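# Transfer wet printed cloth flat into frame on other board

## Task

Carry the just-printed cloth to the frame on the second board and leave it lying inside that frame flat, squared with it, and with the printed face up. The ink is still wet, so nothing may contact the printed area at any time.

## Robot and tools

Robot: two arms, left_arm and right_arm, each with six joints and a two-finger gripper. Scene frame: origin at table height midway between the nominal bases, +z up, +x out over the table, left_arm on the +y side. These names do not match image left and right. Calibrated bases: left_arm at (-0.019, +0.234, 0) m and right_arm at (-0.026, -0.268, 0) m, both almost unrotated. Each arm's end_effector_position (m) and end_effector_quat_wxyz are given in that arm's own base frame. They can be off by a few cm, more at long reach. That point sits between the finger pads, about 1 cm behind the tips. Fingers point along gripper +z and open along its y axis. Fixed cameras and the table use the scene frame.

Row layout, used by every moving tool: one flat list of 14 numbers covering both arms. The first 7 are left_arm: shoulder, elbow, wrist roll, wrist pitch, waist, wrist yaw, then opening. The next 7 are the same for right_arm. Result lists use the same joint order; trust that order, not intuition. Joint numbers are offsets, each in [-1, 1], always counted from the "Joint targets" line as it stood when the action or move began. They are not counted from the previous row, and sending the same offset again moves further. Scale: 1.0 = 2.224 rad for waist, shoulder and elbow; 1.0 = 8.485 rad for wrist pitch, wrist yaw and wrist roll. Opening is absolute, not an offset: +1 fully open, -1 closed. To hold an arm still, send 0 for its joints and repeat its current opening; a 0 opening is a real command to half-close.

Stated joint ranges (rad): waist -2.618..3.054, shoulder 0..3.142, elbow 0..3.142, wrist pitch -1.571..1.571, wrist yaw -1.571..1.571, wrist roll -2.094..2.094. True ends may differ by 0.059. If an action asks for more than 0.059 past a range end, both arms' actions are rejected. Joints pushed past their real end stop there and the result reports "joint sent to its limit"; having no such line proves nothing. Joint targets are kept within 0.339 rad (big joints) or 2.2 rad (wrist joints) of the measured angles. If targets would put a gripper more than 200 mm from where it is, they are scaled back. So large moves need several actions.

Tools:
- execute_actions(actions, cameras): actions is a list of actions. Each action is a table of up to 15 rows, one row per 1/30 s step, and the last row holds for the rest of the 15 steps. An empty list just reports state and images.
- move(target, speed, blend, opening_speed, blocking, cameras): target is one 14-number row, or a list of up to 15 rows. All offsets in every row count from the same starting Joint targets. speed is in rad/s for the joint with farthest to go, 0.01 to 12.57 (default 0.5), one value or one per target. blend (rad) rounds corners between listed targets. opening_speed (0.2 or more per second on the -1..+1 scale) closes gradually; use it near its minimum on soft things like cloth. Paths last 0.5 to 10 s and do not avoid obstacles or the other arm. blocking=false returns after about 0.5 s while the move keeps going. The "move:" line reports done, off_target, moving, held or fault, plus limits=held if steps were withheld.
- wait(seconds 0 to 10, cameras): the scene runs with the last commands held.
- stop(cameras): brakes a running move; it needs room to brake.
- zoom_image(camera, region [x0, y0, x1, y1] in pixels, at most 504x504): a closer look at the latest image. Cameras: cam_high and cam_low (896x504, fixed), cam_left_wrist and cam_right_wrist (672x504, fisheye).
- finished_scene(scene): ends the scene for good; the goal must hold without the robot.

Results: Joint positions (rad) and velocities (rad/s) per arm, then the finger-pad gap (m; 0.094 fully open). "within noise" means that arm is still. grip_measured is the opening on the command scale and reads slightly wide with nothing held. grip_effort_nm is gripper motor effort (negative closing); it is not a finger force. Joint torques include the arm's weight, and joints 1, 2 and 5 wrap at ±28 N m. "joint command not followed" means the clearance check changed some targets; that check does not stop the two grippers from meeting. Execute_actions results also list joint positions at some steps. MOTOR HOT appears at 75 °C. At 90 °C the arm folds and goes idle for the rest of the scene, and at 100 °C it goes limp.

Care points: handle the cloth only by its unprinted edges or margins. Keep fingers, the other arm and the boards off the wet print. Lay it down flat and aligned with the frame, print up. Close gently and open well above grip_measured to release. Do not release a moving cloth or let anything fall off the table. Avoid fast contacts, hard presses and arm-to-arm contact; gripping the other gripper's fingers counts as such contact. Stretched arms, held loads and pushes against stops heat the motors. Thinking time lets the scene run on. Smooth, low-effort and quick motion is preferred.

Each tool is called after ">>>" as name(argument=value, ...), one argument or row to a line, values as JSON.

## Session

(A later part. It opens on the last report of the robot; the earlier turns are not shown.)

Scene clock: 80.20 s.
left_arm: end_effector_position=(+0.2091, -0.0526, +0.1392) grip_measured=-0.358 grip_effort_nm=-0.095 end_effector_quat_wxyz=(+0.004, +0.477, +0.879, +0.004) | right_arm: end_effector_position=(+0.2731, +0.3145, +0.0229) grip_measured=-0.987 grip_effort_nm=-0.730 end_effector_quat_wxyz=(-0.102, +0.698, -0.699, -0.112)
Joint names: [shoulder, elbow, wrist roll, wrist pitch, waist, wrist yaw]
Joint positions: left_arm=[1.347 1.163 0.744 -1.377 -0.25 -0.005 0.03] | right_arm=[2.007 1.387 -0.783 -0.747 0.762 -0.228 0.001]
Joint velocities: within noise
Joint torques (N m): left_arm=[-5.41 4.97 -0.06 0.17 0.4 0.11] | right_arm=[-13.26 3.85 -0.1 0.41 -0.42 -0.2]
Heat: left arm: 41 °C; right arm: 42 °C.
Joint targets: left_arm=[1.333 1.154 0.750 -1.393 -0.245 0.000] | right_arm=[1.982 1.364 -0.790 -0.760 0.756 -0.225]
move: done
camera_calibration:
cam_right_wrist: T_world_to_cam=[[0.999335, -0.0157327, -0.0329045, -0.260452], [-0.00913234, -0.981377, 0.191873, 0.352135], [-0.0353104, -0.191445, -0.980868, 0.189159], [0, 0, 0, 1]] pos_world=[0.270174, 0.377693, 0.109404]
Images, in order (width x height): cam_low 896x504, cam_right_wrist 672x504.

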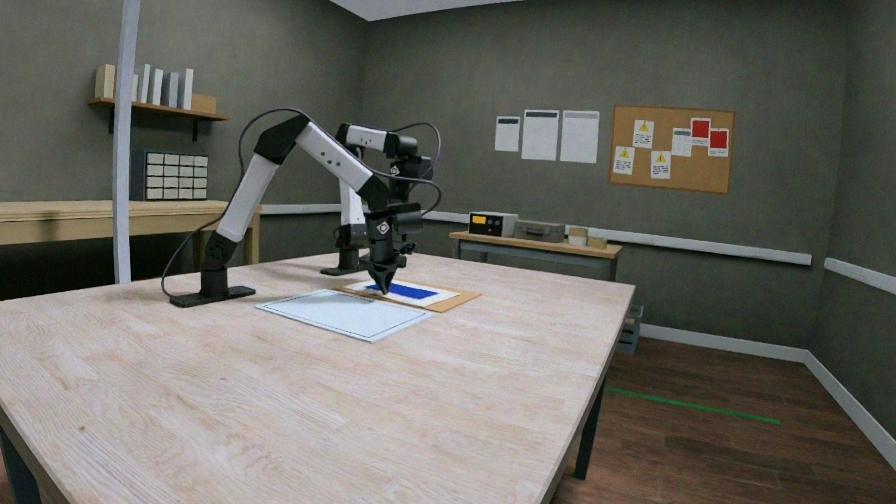

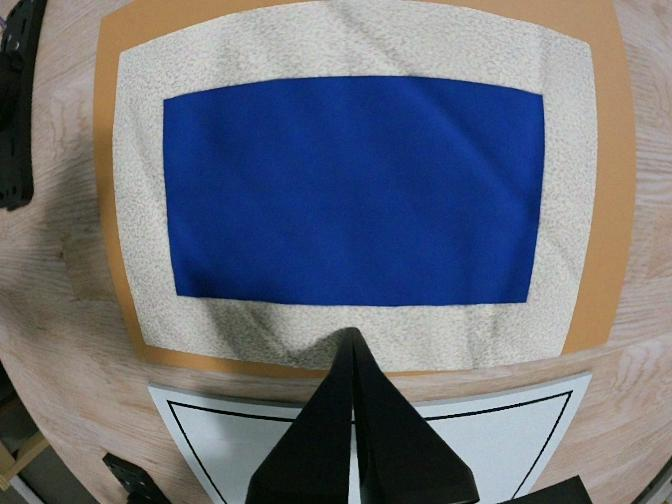

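>>> move(
  target=[0,0,0,0,0,0,-0.36,-0.0175,-0.0306,0,0.0013,-0.0146,-0.0008,-1.0],
  speed=0.08,
  cameras=["cam_right_wrist","cam_low"],
)

>>> zoom_image(
  camera="cam_right_wrist",
  region=[200, 200, 500, 420],
)

>>> zoom_image(
  camera="cam_low",
  region=[320, 250, 480, 330],
)

Scene clock: 81.67 s.
left_arm: end_effector_position=(+0.2091, -0.0526, +0.1392) grip_measured=-0.358 grip_effort_nm=-0.100 end_effector_quat_wxyz=(+0.004, +0.477, +0.879, +0.004) | right_arm: end_effector_position=(+0.2698, +0.2947, +0.0221) grip_measured=-0.987 grip_effort_nm=-0.730 end_effector_quat_wxyz=(-0.095, +0.687, -0.712, -0.114)
Joint names: [shoulder, elbow, wrist roll, wrist pitch, waist, wrist yaw]
Joint positions: left_arm=[1.347 1.163 0.744 -1.377 -0.25 -0.005 0.03] | right_arm=[1.962 1.322 -0.783 -0.745 0.73 -0.234 0.001]
Joint velocities: within noise
Joint torques (N m): left_arm=[-5.37 4.97 -0.05 0.17 0.38 0.11] | right_arm=[-12.27 3.6 -0.1 0.46 -0.42 -0.26]
Heat: left arm: 41 °C; right arm: 42 °C.
Joint targets: left_arm=[1.333 1.154 0.750 -1.393 -0.245 0.000] | right_arm=[1.943 1.296 -0.790 -0.749 0.723 -0.232]
move: done
camera_calibration:
cam_right_wrist: T_world_to_cam=[[0.997628, -0.0474441, -0.0498762, -0.247203], [-0.0365078, -0.978921, 0.200952, 0.33924], [-0.0583589, -0.198655, -0.97833, 0.192799], [0, 0, 0, 1]] pos_world=[0.270253, 0.358661, 0.108121]
Images, in order (width x height): cam_low 896x504, cam_right_wrist 672x504.

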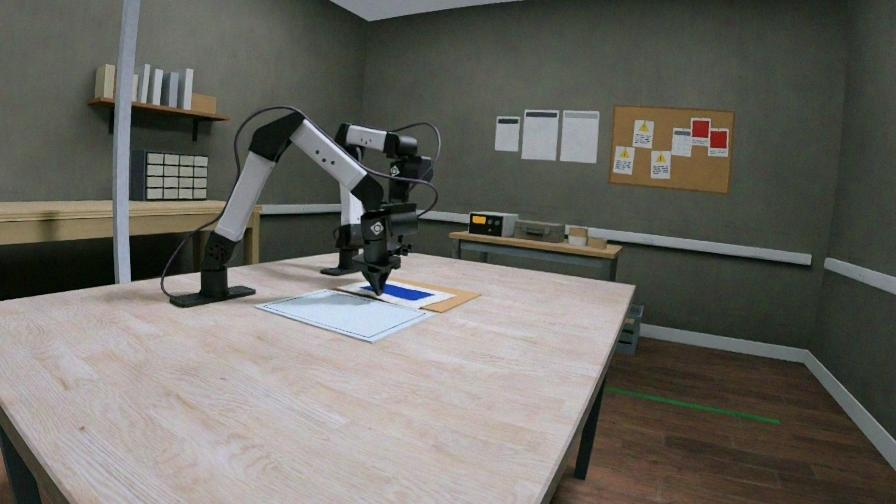

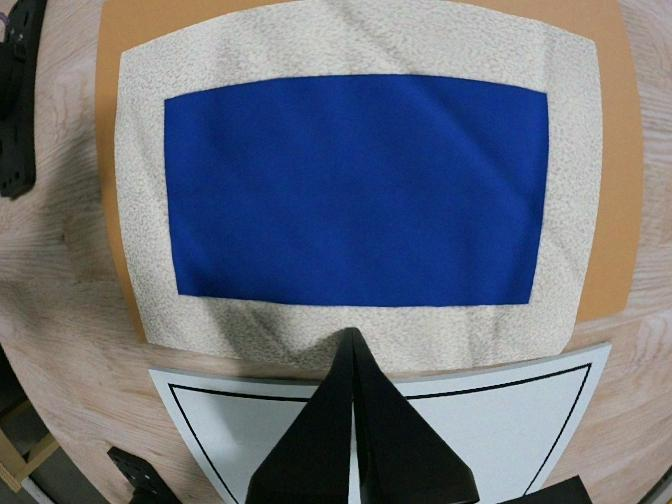

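Scaled by 1.680 from the camera's 672x504 image, which has a finer 960x720 frame.

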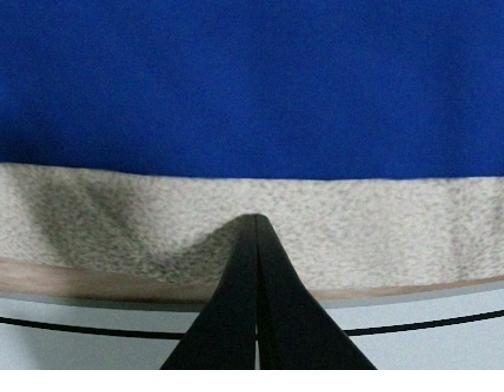

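Scaled by 3.150 from the camera's 896x504 image, which has a finer 1280x720 frame.

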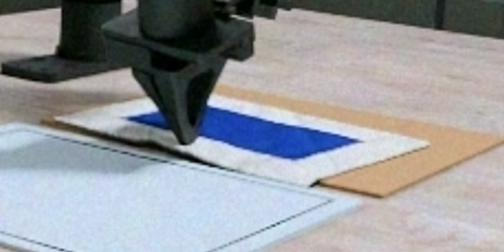

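>>> zoom_image(
  camera="cam_low",
  region=[335, 280, 395, 310],
)

>>> zoom_image(
  camera="cam_low",
  region=[385, 285, 445, 315],
)

Scaled by 8.400 from the camera's 896x504 image, which has a finer 1280x720 frame.

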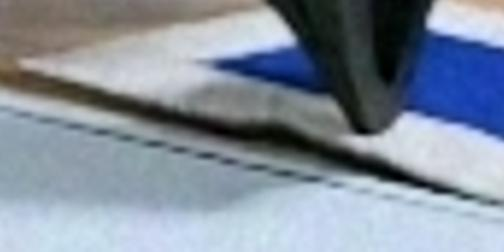

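Scaled by 8.400 from the camera's 896x504 image, which has a finer 1280x720 frame.

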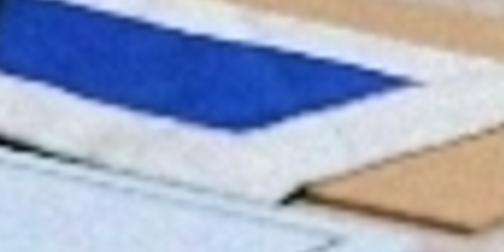

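>>> move(
  target=[
    [0,0,0,0,0,0,-0.36,0,0.1124,0,-0.0295,0,0,-1.0],
    [0.0929,0.0106,0.0094,0.0217,-0.2711,0,-1.0,0.1868,0.3729,-0.0160,-0.0516,-0.0424,0.0033,-1.0],
  ],
  speed=0.5,
)

>>> zoom_image(
  camera="cam_left_wrist",
  region=[120, 120, 500, 404],
)

>>> zoom_image(
  camera="cam_low",
  region=[320, 250, 480, 330],
)

Scene clock: 87.90 s.
left_arm: end_effector_position=(+0.1693, -0.1898, +0.1005) grip_measured=-0.982 grip_effort_nm=-0.945 end_effector_quat_wxyz=(-0.009, +0.741, +0.672, +0.002) | right_arm: end_effector_position=(+0.3751, +0.3202, +0.0611) grip_measured=-0.987 grip_effort_nm=-0.730 end_effector_quat_wxyz=(-0.088, +0.700, -0.702, -0.096)
Joint names: [shoulder, elbow, wrist roll, wrist pitch, waist, wrist yaw]
Joint positions: left_arm=[1.526 1.163 0.823 -1.225 -0.845 -0.004 0.001] | right_arm=[2.342 2.093 -0.919 -1.174 0.632 -0.215 0.001]
Joint velocities: within noise
Joint torques (N m): left_arm=[-4.72 6.71 -0.03 0.48 -0.31 0.1] | right_arm=[-12.45 8.54 -0.08 0.34 -0.08 -0.16]
Heat: left arm: 41 °C; right arm: 42 °C.
Joint targets: left_arm=[1.539 1.178 0.830 -1.209 -0.848 0.000] | right_arm=[2.358 2.126 -0.925 -1.187 0.629 -0.204]
move: done
camera_calibration:
cam_left_wrist: T_world_to_cam=[[-0.993168, 0.115862, 0.0139182, 0.190888], [0.10767, 0.863827, 0.492148, 0.141847], [0.0449983, 0.490285, -0.8704, 0.277756], [0, 0, 0, 1]] pos_world=[0.161813, -0.280827, 0.169292]
cam_right_wrist: T_world_to_cam=[[0.999368, -0.0193989, -0.0297936, -0.360026], [-0.0118393, -0.971777, 0.235606, 0.346614], [-0.0335232, -0.235104, -0.971392, 0.244115], [0, 0, 0, 1]] pos_world=[0.372085, 0.38724, 0.14474]

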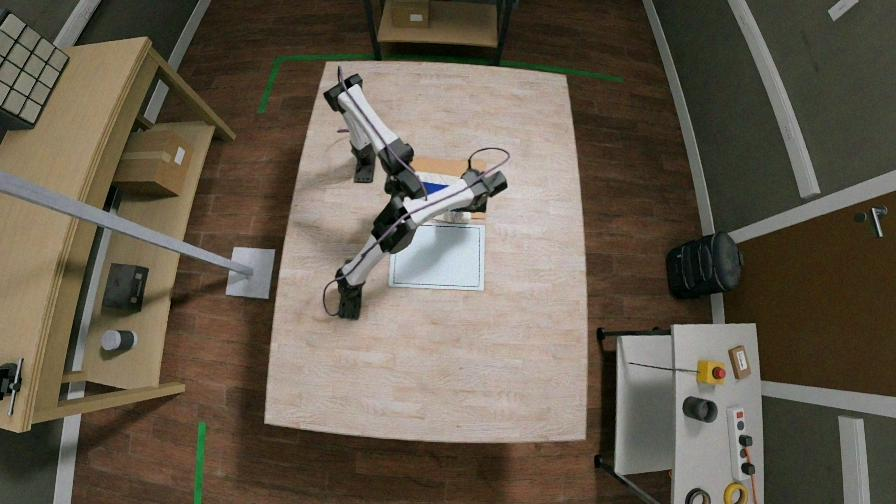

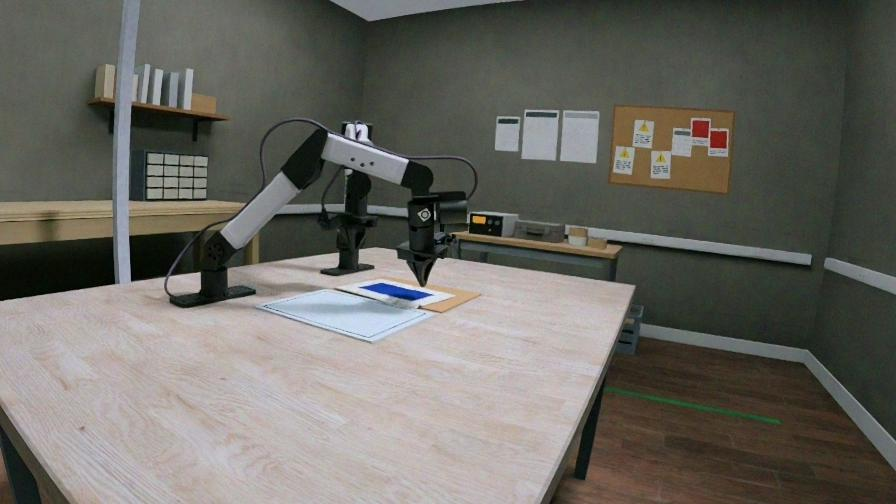

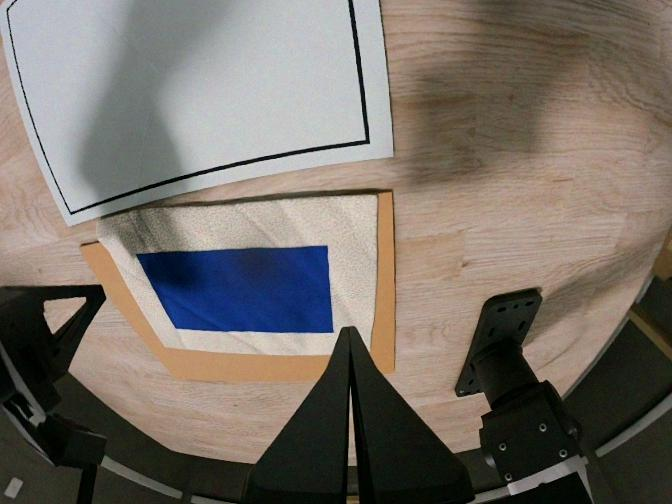

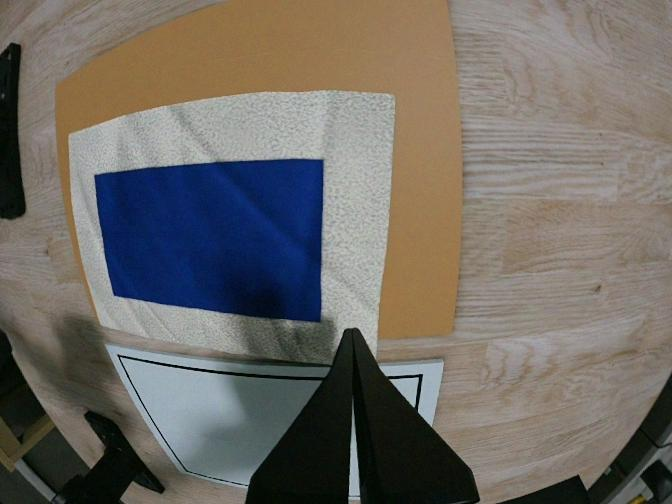

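Scaled by 1.326 from the camera's 672x504 image, which has a finer 960x720 frame.

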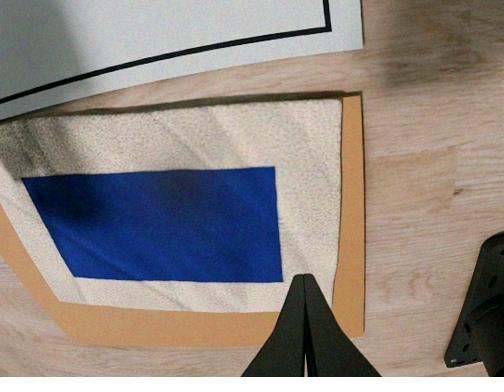

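Scaled by 3.150 from the camera's 896x504 image, which has a finer 1280x720 frame.

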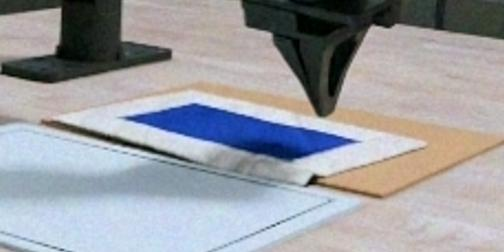

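>>> zoom_image(
  camera="cam_high",
  region=[380, 150, 500, 300],
)

Scaled by 3.360 from the camera's 896x504 image, which has a finer 1280x720 frame.

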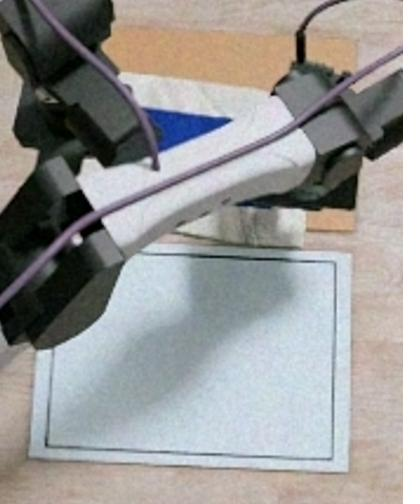

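>>> move(
  target=[0.0103,-0.1178,0.0051,0.0336,-0.0196,0,-1.0,0,-0.0674,0,0.0177,0,0,-1.0],
  speed=0.25,
)

>>> zoom_image(
  camera="cam_left_wrist",
  region=[120, 120, 500, 404],
)

>>> zoom_image(
  camera="cam_right_wrist",
  region=[120, 150, 500, 404],
)

Scene clock: 91.03 s.
left_arm: end_effector_position=(+0.1580, -0.1922, +0.0366) grip_measured=-0.982 grip_effort_nm=-0.935 end_effector_quat_wxyz=(+0.002, +0.768, +0.640, +0.002) | right_arm: end_effector_position=(+0.3793, +0.3232, +0.0373) grip_measured=-0.987 grip_effort_nm=-0.730 end_effector_quat_wxyz=(-0.101, +0.700, -0.701, -0.094)
Joint names: [shoulder, elbow, wrist roll, wrist pitch, waist, wrist yaw]
Joint positions: left_arm=[1.549 0.923 0.866 -0.941 -0.886 -0.004 0.001] | right_arm=[2.342 1.994 -0.919 -1.047 0.632 -0.215 0.001]
Joint velocities: within noise
Joint torques (N m): left_arm=[-4.62 4.86 -0.03 0.55 -0.59 0.11] | right_arm=[-12.51 4.45 -0.1 0.6 -0.08 -0.11]
Heat: left arm: 41 °C; right arm: 42 °C.
Joint targets: left_arm=[1.562 0.916 0.873 -0.924 -0.892 0.000] | right_arm=[2.358 1.976 -0.926 -1.037 0.629 -0.204]
move: done
camera_calibration:
cam_left_wrist: T_world_to_cam=[[-0.980121, 0.198392, -0.00189315, 0.195224], [0.173155, 0.860022, 0.479979, 0.166027], [0.096852, 0.47011, -0.877278, 0.212044], [0, 0, 0, 1]] pos_world=[0.142057, -0.281202, 0.106702]
cam_right_wrist: T_world_to_cam=[[0.999797, -0.0186629, -0.00753858, -0.36606], [-0.0165561, -0.975517, 0.2193, 0.358872], [-0.0114468, -0.21913, -0.975628, 0.208456], [0, 0, 0, 1]] pos_world=[0.374314, 0.388933, 0.121915]

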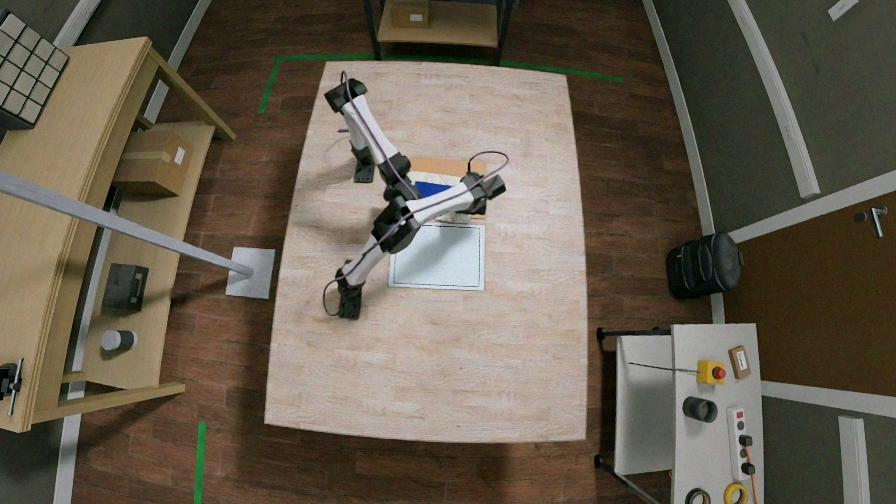

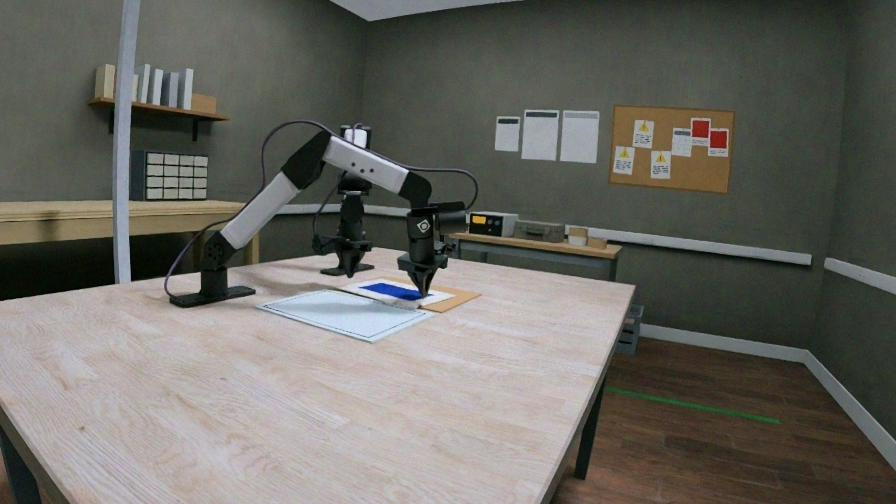

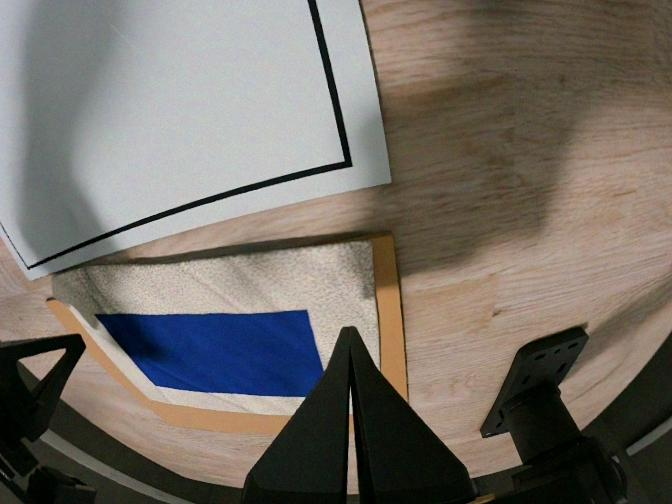

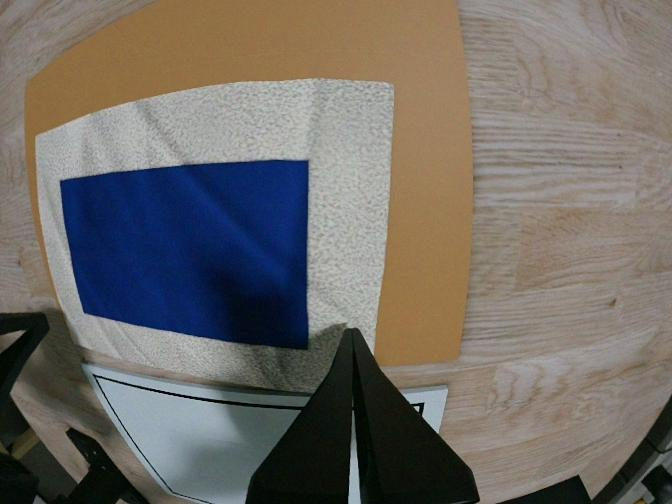

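Scaled by 1.326 from the camera's 672x504 image, which has a finer 960x720 frame.

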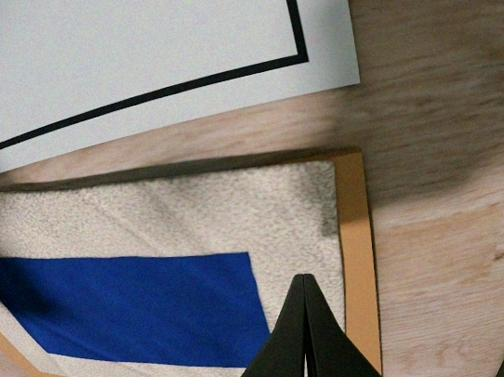

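Scaled by 1.326 from the camera's 672x504 image, which has a finer 960x720 frame.

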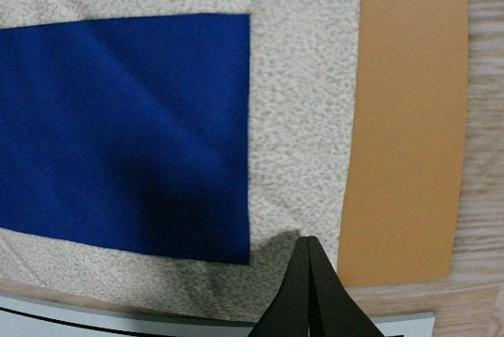

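>>> move(
  target=[0,-0.0180,0,0.0047,0,0,-1.0,0,-0.0207,0,0.0054,0,0,-1.0],
  speed=0.12,
  cameras=[],
)

>>> move(
  target=[0,-0.0090,0,0.0024,0,0,-1.0,0,-0.0130,0,0,0,0,-1.0],
  speed=0.12,
  cameras=[],
)

>>> move(
  target=[0,-0.0090,0,0.0024,0,0,-1.0,0,0,0,0,0,0,-1.0],
  speed=0.12,
)

Scene clock: 93.03 s.
left_arm: end_effector_position=(+0.1558, -0.1895, +0.0276) grip_measured=-0.982 grip_effort_nm=-0.940 end_effector_quat_wxyz=(+0.003, +0.768, +0.640, +0.002) | right_arm: end_effector_position=(+0.3780, +0.3223, +0.0259) grip_measured=-0.987 grip_effort_nm=-0.735 end_effector_quat_wxyz=(-0.101, +0.700, -0.701, -0.094)
Joint names: [shoulder, elbow, wrist roll, wrist pitch, waist, wrist yaw]
Joint positions: left_arm=[1.549 0.884 0.867 -0.9 -0.886 -0.004 0.001] | right_arm=[2.342 1.948 -0.919 -1.002 0.632 -0.215 0.001]
Joint velocities: within noise
Joint torques (N m): left_arm=[-4.52 4.67 -0.04 0.54 -0.58 0.11] | right_arm=[-12.52 4.4 -0.11 0.55 -0.21 -0.14]
Heat: left arm: 41 °C; right arm: 42 °C.
Joint targets: left_arm=[1.562 0.876 0.873 -0.884 -0.892 0.000] | right_arm=[2.358 1.930 -0.926 -0.991 0.629 -0.204]
move: done
No camera images: "cameras" was empty.

Scene clock: 93.93 s.
left_arm: end_effector_position=(+0.1546, -0.1880, +0.0231) grip_measured=-0.982 grip_effort_nm=-0.940 end_effector_quat_wxyz=(+0.003, +0.768, +0.640, +0.002) | right_arm: end_effector_position=(+0.3771, +0.3217, +0.0227) grip_measured=-0.987 grip_effort_nm=-0.730 end_effector_quat_wxyz=(-0.100, +0.700, -0.701, -0.094)
Joint names: [shoulder, elbow, wrist roll, wrist pitch, waist, wrist yaw]
Joint positions: left_arm=[1.549 0.864 0.867 -0.88 -0.886 -0.004 0.001] | right_arm=[2.342 1.936 -0.919 -0.992 0.632 -0.215 0.001]
Joint velocities: within noise
Joint torques (N m): left_arm=[-4.46 4.62 -0.04 0.56 -0.59 0.11] | right_arm=[-12.41 3.06 -0.09 0.48 -0.13 -0.12]
Heat: left arm: 41 °C; right arm: 42 °C.
Joint targets: left_arm=[1.562 0.856 0.873 -0.863 -0.892 0.000] | right_arm=[2.358 1.901 -0.926 -0.991 0.629 -0.204]
move: done
No camera images: "cameras" was empty.

Scene clock: 94.83 s.
left_arm: end_effector_position=(+0.1532, -0.1863, +0.0186) grip_measured=-0.982 grip_effort_nm=-0.940 end_effector_quat_wxyz=(+0.003, +0.768, +0.640, +0.002) | right_arm: end_effector_position=(+0.3772, +0.3217, +0.0227) grip_measured=-0.987 grip_effort_nm=-0.735 end_effector_quat_wxyz=(-0.100, +0.700, -0.701, -0.094)
Joint names: [shoulder, elbow, wrist roll, wrist pitch, waist, wrist yaw]
Joint positions: left_arm=[1.549 0.844 0.867 -0.86 -0.886 -0.004 0.001] | right_arm=[2.342 1.936 -0.919 -0.992 0.632 -0.215 0.001]
Joint velocities: within noise
Joint torques (N m): left_arm=[-4.44 4.56 -0.04 0.54 -0.58 0.11] | right_arm=[-12.44 3.14 -0.1 0.51 -0.1 -0.12]
Heat: left arm: 41 °C; right arm: 42 °C.
Joint targets: left_arm=[1.562 0.836 0.873 -0.843 -0.892 0.000] | right_arm=[2.358 1.901 -0.926 -0.991 0.629 -0.204]
move: done
camera_calibration:
cam_left_wrist: T_world_to_cam=[[-0.980048, 0.198733, -0.00344712, 0.189298], [0.172836, 0.860645, 0.478975, 0.170541], [0.0981548, 0.468823, -0.877822, 0.193473], [0, 0, 0, 1]] pos_world=[0.137055, -0.2751, 0.0888025]
cam_right_wrist: T_world_to_cam=[[0.999782, -0.0186713, -0.00935699, -0.364082], [-0.0161479, -0.975225, 0.220625, 0.360261], [-0.0132445, -0.220426, -0.975314, 0.195021], [0, 0, 0, 1]] pos_world=[0.372403, 0.387525, 0.107317]

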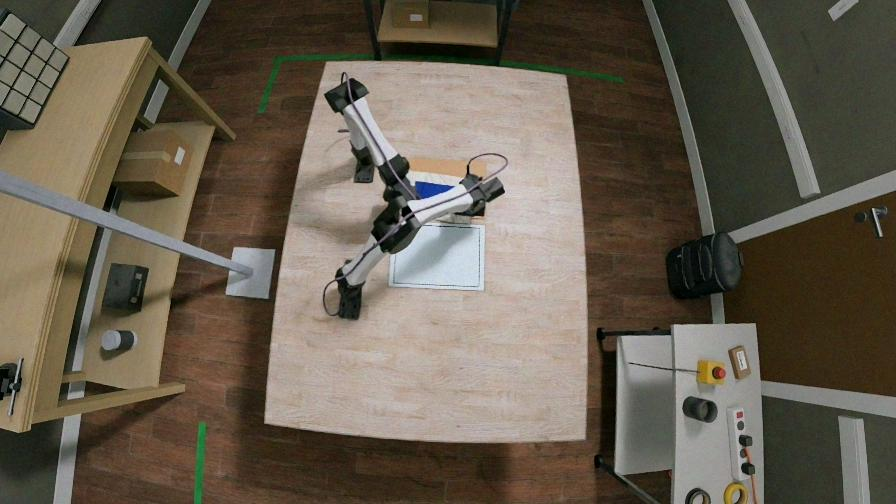

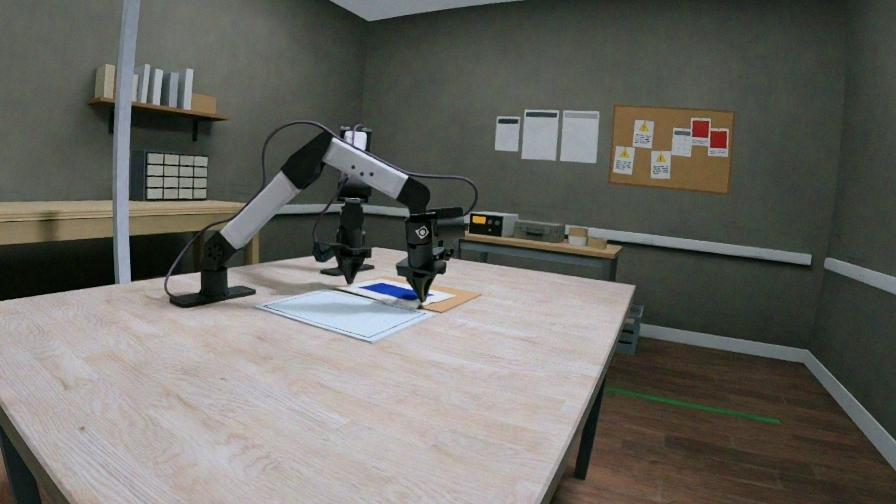

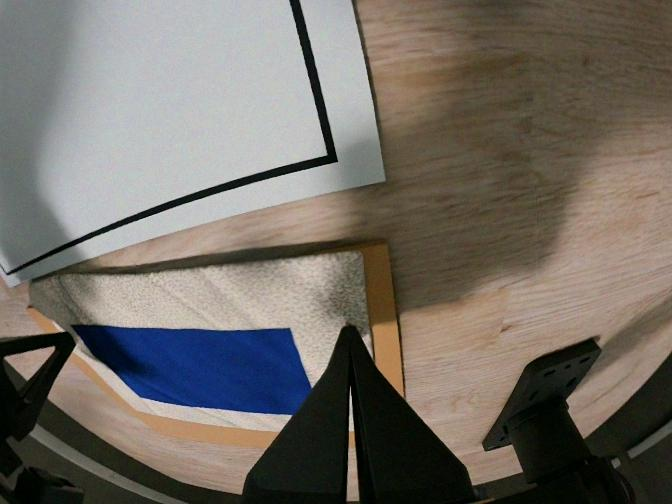

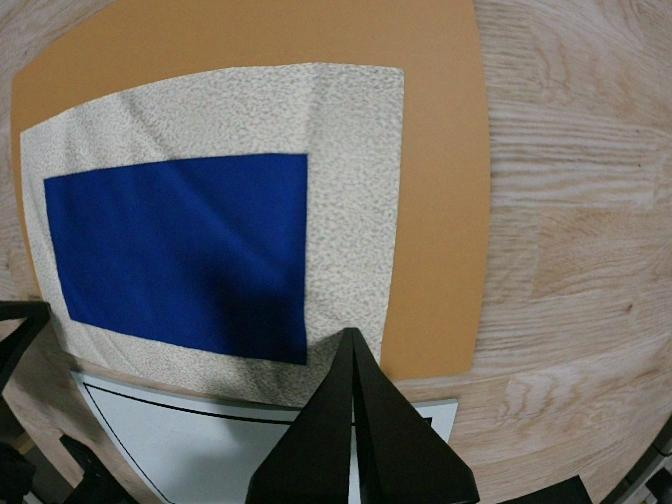

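>>> move(
  target=[0,-0.0070,0,0.0018,0,0,-1.0,0,0,0,0,0,0,-1.0],
  speed=0.12,
  cameras=[],
)

>>> move(
  target=[0,-0.0070,0,0.0018,0,0,-1.0,0,0,0,0,0,0,-1.0],
  speed=0.12,
  cameras=["cam_left_wrist"],
)

Scene clock: 95.83 s.
left_arm: end_effector_position=(+0.1519, -0.1847, +0.0153) grip_measured=-0.982 grip_effort_nm=-0.945 end_effector_quat_wxyz=(+0.002, +0.768, +0.640, +0.002) | right_arm: end_effector_position=(+0.3772, +0.3217, +0.0227) grip_measured=-0.987 grip_effort_nm=-0.735 end_effector_quat_wxyz=(-0.100, +0.700, -0.701, -0.094)
Joint names: [shoulder, elbow, wrist roll, wrist pitch, waist, wrist yaw]
Joint positions: left_arm=[1.549 0.829 0.867 -0.847 -0.886 -0.004 0.001] | right_arm=[2.342 1.936 -0.919 -0.992 0.632 -0.215 0.001]
Joint velocities: within noise
Joint torques (N m): left_arm=[-4.36 4.45 -0.04 0.56 -0.61 0.1] | right_arm=[-12.4 3.17 -0.08 0.49 -0.2 -0.11]
Heat: left arm: 40 °C; right arm: 42 °C.
Joint targets: left_arm=[1.562 0.820 0.873 -0.828 -0.892 0.000] | right_arm=[2.358 1.901 -0.926 -0.991 0.629 -0.204]
move: done
No camera images: "cameras" was empty.

Scene clock: 96.53 s.
left_arm: end_effector_position=(+0.1520, -0.1848, +0.0143) grip_measured=-0.982 grip_effort_nm=-0.940 end_effector_quat_wxyz=(+0.004, +0.768, +0.640, +0.002) | right_arm: end_effector_position=(+0.3772, +0.3217, +0.0227) grip_measured=-0.987 grip_effort_nm=-0.730 end_effector_quat_wxyz=(-0.100, +0.700, -0.701, -0.094)
Joint names: [shoulder, elbow, wrist roll, wrist pitch, waist, wrist yaw]
Joint positions: left_arm=[1.549 0.825 0.867 -0.84 -0.886 -0.004 0.001] | right_arm=[2.342 1.936 -0.919 -0.992 0.632 -0.215 0.001]
Joint velocities: within noise
Joint torques (N m): left_arm=[-4.38 3.62 -0.05 0.68 -0.61 0.1] | right_arm=[-12.49 3.03 -0.09 0.48 -0.13 -0.11]
Heat: left arm: 40 °C; right arm: 42 °C.
Joint targets: left_arm=[1.562 0.804 0.873 -0.812 -0.892 0.000] | right_arm=[2.358 1.901 -0.926 -0.991 0.629 -0.204]
move: done
camera_calibration:
cam_left_wrist: T_world_to_cam=[[-0.980039, 0.198759, -0.00428221, 0.187787], [0.17254, 0.861065, 0.478327, 0.171695], [0.098759, 0.468041, -0.878171, 0.188944], [0, 0, 0, 1]] pos_world=[0.135754, -0.273599, 0.084603]
Images, in order (width x height): cam_left_wrist 672x504.

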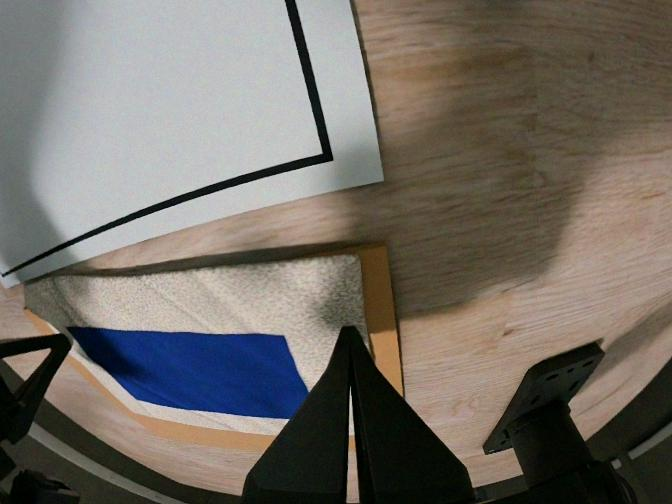

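>>> move(
  target=[0.0158,0.0190,0,0,-0.0102,0,-1.0,0,0,0,0,0,0,-1.0],
  speed=0.08,
  cameras=["cam_left_wrist","cam_right_wrist"],
)

Scene clock: 97.87 s.
left_arm: end_effector_position=(+0.1516, -0.1915, +0.0143) grip_measured=-0.982 grip_effort_nm=-0.940 end_effector_quat_wxyz=(+0.004, +0.775, +0.632, +0.003) | right_arm: end_effector_position=(+0.3772, +0.3217, +0.0227) grip_measured=-0.987 grip_effort_nm=-0.730 end_effector_quat_wxyz=(-0.100, +0.700, -0.701, -0.094)
Joint names: [shoulder, elbow, wrist roll, wrist pitch, waist, wrist yaw]
Joint positions: left_arm=[1.567 0.843 0.867 -0.839 -0.906 -0.007 0.001] | right_arm=[2.342 1.936 -0.919 -0.992 0.632 -0.215 0.001]
Joint velocities: within noise
Joint torques (N m): left_arm=[-3.14 5.45 -0.04 0.67 -0.8 0.12] | right_arm=[-12.4 3.14 -0.07 0.49 -0.1 -0.16]
Heat: left arm: 40 °C; right arm: 42 °C.
Joint targets: left_arm=[1.597 0.847 0.873 -0.812 -0.915 0.000] | right_arm=[2.358 1.901 -0.926 -0.991 0.629 -0.204]
move: done
camera_calibration:
cam_left_wrist: T_world_to_cam=[[-0.975825, 0.21847, -0.00603648, 0.191967], [0.188878, 0.856897, 0.479637, 0.174208], [0.109959, 0.466902, -0.877446, 0.190093], [0, 0, 0, 1]] pos_world=[0.13352, -0.279972, 0.0843985]
cam_right_wrist: T_world_to_cam=[[0.999782, -0.0186713, -0.00935699, -0.364082], [-0.0161479, -0.975225, 0.220625, 0.360261], [-0.0132445, -0.220426, -0.975314, 0.195021], [0, 0, 0, 1]] pos_world=[0.372403, 0.387525, 0.107317]
Images, in order (width x height): cam_left_wrist 672x504, cam_right_wrist 672x504.

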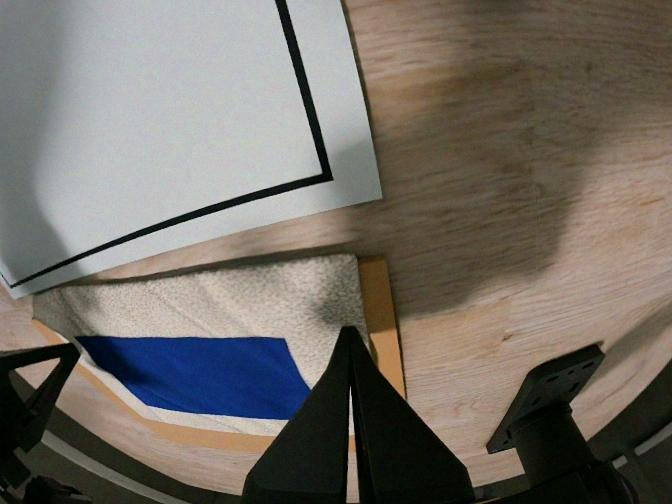

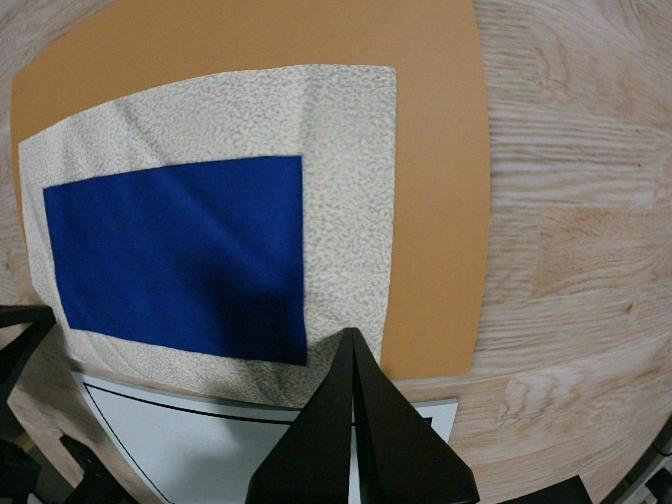

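>>> move(
  target=[0.0216,0.0200,0,0,-0.0139,0,-1.0,0,0,0,0,0,0,-1.0],
  speed=0.08,
  cameras=["cam_left_wrist","cam_right_wrist","cam_high"],
)

>>> zoom_image(
  camera="cam_high",
  region=[380, 150, 500, 300],
)

Scene clock: 99.00 s.
left_arm: end_effector_position=(+0.1528, -0.2058, +0.0141) grip_measured=-0.982 grip_effort_nm=-0.935 end_effector_quat_wxyz=(+0.004, +0.784, +0.620, +0.003) | right_arm: end_effector_position=(+0.3772, +0.3217, +0.0227) grip_measured=-0.987 grip_effort_nm=-0.735 end_effector_quat_wxyz=(-0.100, +0.700, -0.701, -0.094)
Joint names: [shoulder, elbow, wrist roll, wrist pitch, waist, wrist yaw]
Joint positions: left_arm=[1.613 0.889 0.867 -0.839 -0.937 -0.007 0.001] | right_arm=[2.342 1.936 -0.919 -0.992 0.632 -0.215 0.001]
Joint velocities: within noise
Joint torques (N m): left_arm=[-3.36 5.35 -0.04 0.67 -0.83 0.12] | right_arm=[-12.41 3.11 -0.11 0.48 -0.12 -0.11]
Heat: left arm: 40 °C; right arm: 42 °C.
Joint targets: left_arm=[1.646 0.891 0.873 -0.812 -0.945 0.000] | right_arm=[2.358 1.901 -0.925 -0.991 0.629 -0.204]
move: done
camera_calibration:
cam_left_wrist: T_world_to_cam=[[-0.968702, 0.248147, -0.0063337, 0.201361], [0.214838, 0.850908, 0.479375, 0.181152], [0.124345, 0.463011, -0.877587, 0.193557], [0, 0, 0, 1]] pos_world=[0.132072, -0.293729, 0.0842988]
cam_right_wrist: T_world_to_cam=[[0.999782, -0.0186713, -0.00935699, -0.364082], [-0.0161479, -0.975225, 0.220625, 0.360261], [-0.0132445, -0.220426, -0.975314, 0.195021], [0, 0, 0, 1]] pos_world=[0.372403, 0.387525, 0.107317]
Images, in order (width x height): cam_high 896x504, cam_left_wrist 672x504, cam_right_wrist 672x504.

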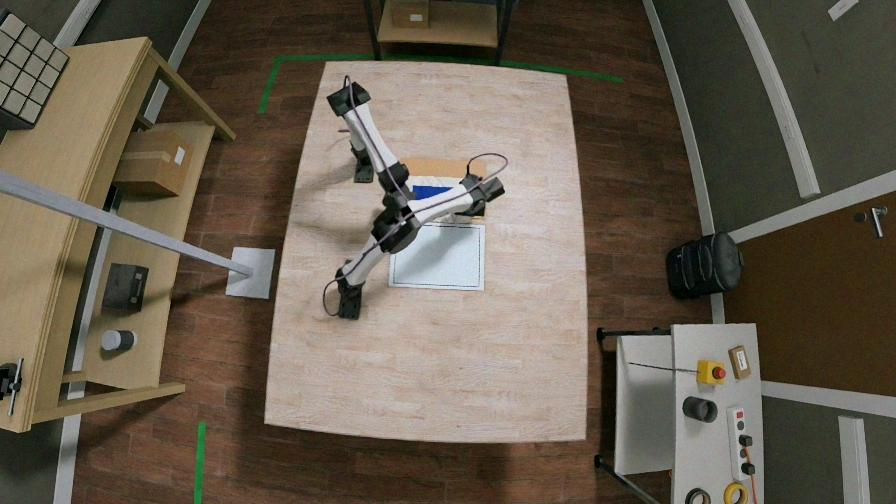

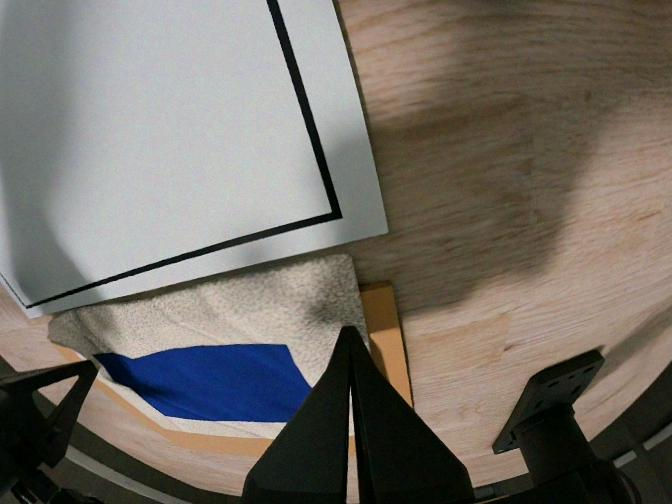

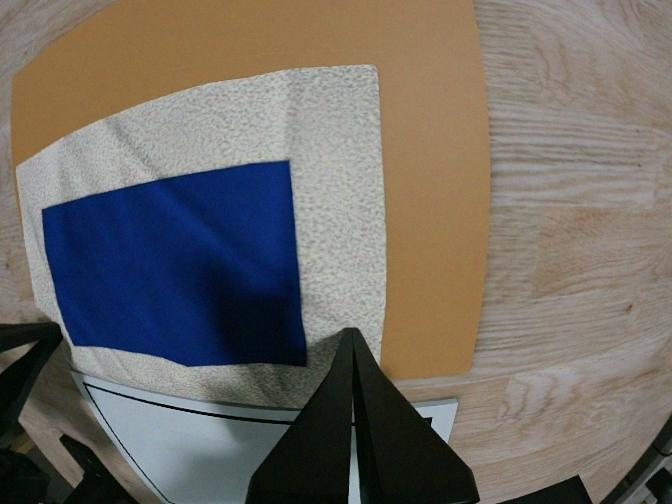

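Scaled by 3.360 from the camera's 896x504 image, which has a finer 1280x720 frame.

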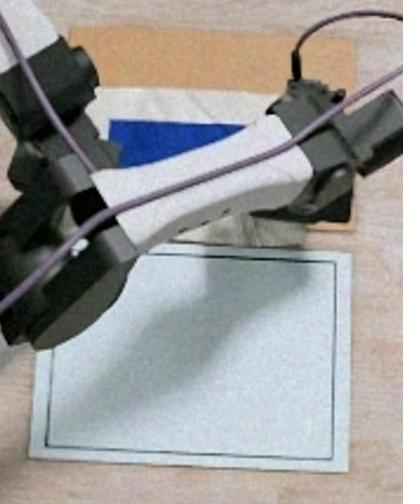

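>>> move(
  target=[0.0180,0.0171,0,0,-0.0117,0,-1.0,-0.0310,-0.0228,0,0.0020,-0.0112,-0.0004,-1.0],
  speed=0.06,
  cameras=["cam_left_wrist","cam_right_wrist","cam_low"],
)

>>> zoom_image(
  camera="cam_low",
  region=[320, 250, 480, 330],
)

>>> zoom_image(
  camera="cam_left_wrist",
  region=[20, 180, 440, 460],
)

>>> zoom_image(
  camera="cam_right_wrist",
  region=[40, 200, 500, 460],
)

Scene clock: 100.97 s.
left_arm: end_effector_position=(+0.1536, -0.2183, +0.0140) grip_measured=-0.982 grip_effort_nm=-0.935 end_effector_quat_wxyz=(+0.005, +0.792, +0.610, +0.003) | right_arm: end_effector_position=(+0.3782, +0.3111, +0.0235) grip_measured=-0.987 grip_effort_nm=-0.735 end_effector_quat_wxyz=(-0.105, +0.693, -0.707, -0.094)
Joint names: [shoulder, elbow, wrist roll, wrist pitch, waist, wrist yaw]
Joint positions: left_arm=[1.65 0.928 0.867 -0.839 -0.962 -0.007 0.001] | right_arm=[2.308 1.879 -0.919 -0.962 0.612 -0.22 0.001]
Joint velocities: within noise
Joint torques (N m): left_arm=[-3.47 5.26 -0.04 0.68 -0.9 0.13] | right_arm=[-15.31 3.62 -0.08 0.37 -0.5 -0.12]
Heat: left arm: 40 °C; right arm: 42 °C.
Joint targets: left_arm=[1.686 0.929 0.873 -0.812 -0.971 0.000] | right_arm=[2.289 1.850 -0.925 -0.974 0.604 -0.207]
move: off_target (left_arm); left_arm: the shoulder is farthest, 0.036 rad from its target
camera_calibration:
cam_left_wrist: T_world_to_cam=[[-0.962011, 0.272883, -0.00833425, 0.209542], [0.235796, 0.845879, 0.478423, 0.187322], [0.137603, 0.458283, -0.87809, 0.196075], [0, 0, 0, 1]] pos_world=[0.130432, -0.30549, 0.0842987]
cam_right_wrist: T_world_to_cam=[[0.99925, -0.0380466, -0.00719573, -0.359119], [-0.0356347, -0.976288, 0.213523, 0.357625], [-0.0151489, -0.213107, -0.976911, 0.191886], [0, 0, 0, 1]] pos_world=[0.3745, 0.376374, 0.10851]
Images, in order (width x height): cam_low 896x504, cam_left_wrist 672x504, cam_right_wrist 672x504.

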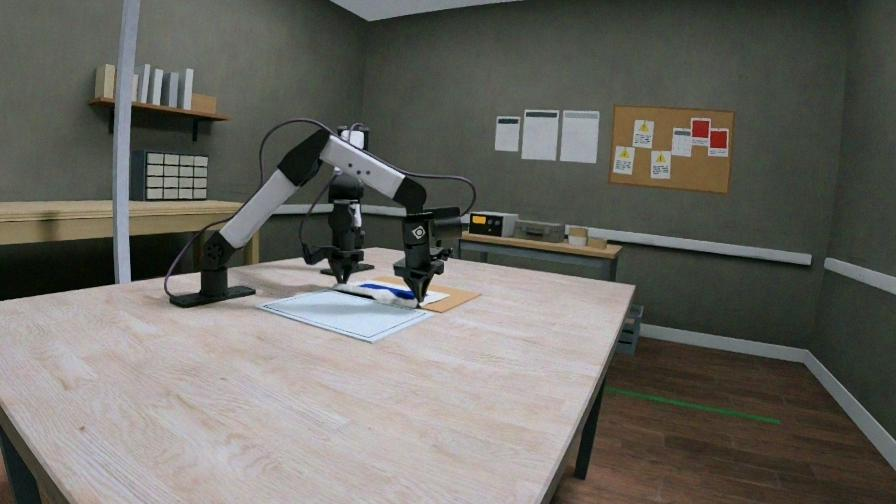

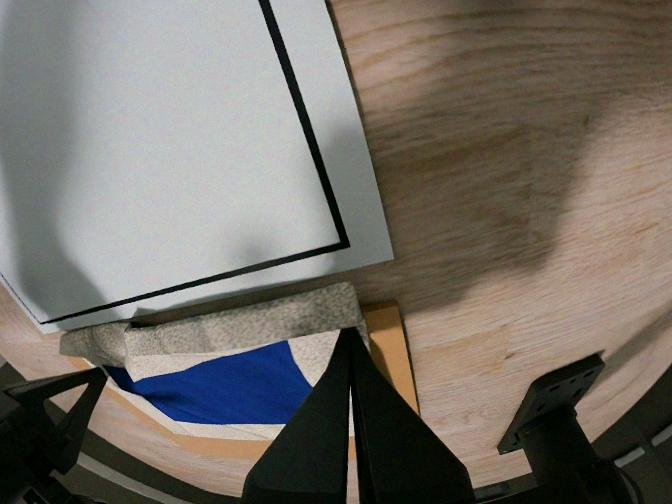

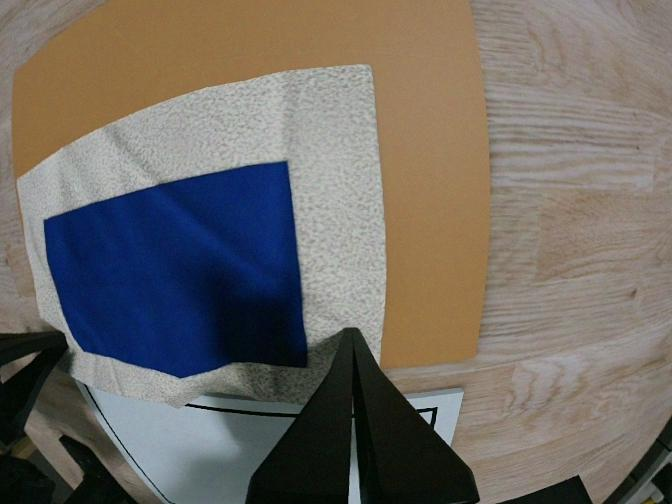

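Scaled by 3.150 from the camera's 896x504 image, which has a finer 1280x720 frame.

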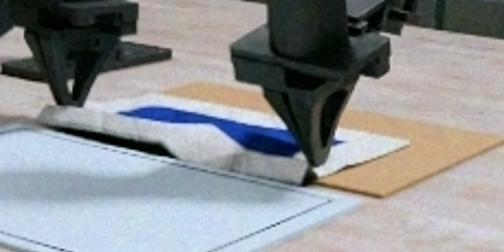

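Scaled by 1.200 from the camera's 672x504 image, which has a finer 960x720 frame.

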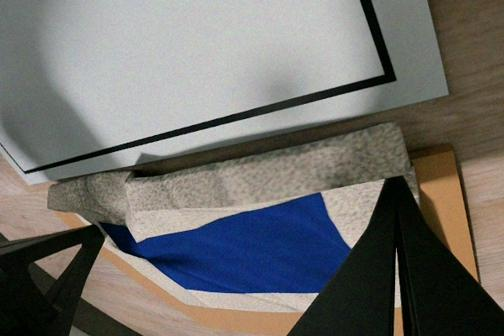

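Scaled by 1.096 from the camera's 672x504 image, which has a finer 960x720 frame.

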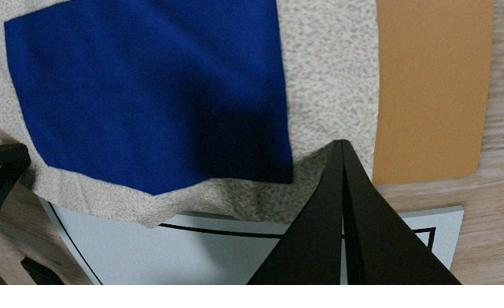

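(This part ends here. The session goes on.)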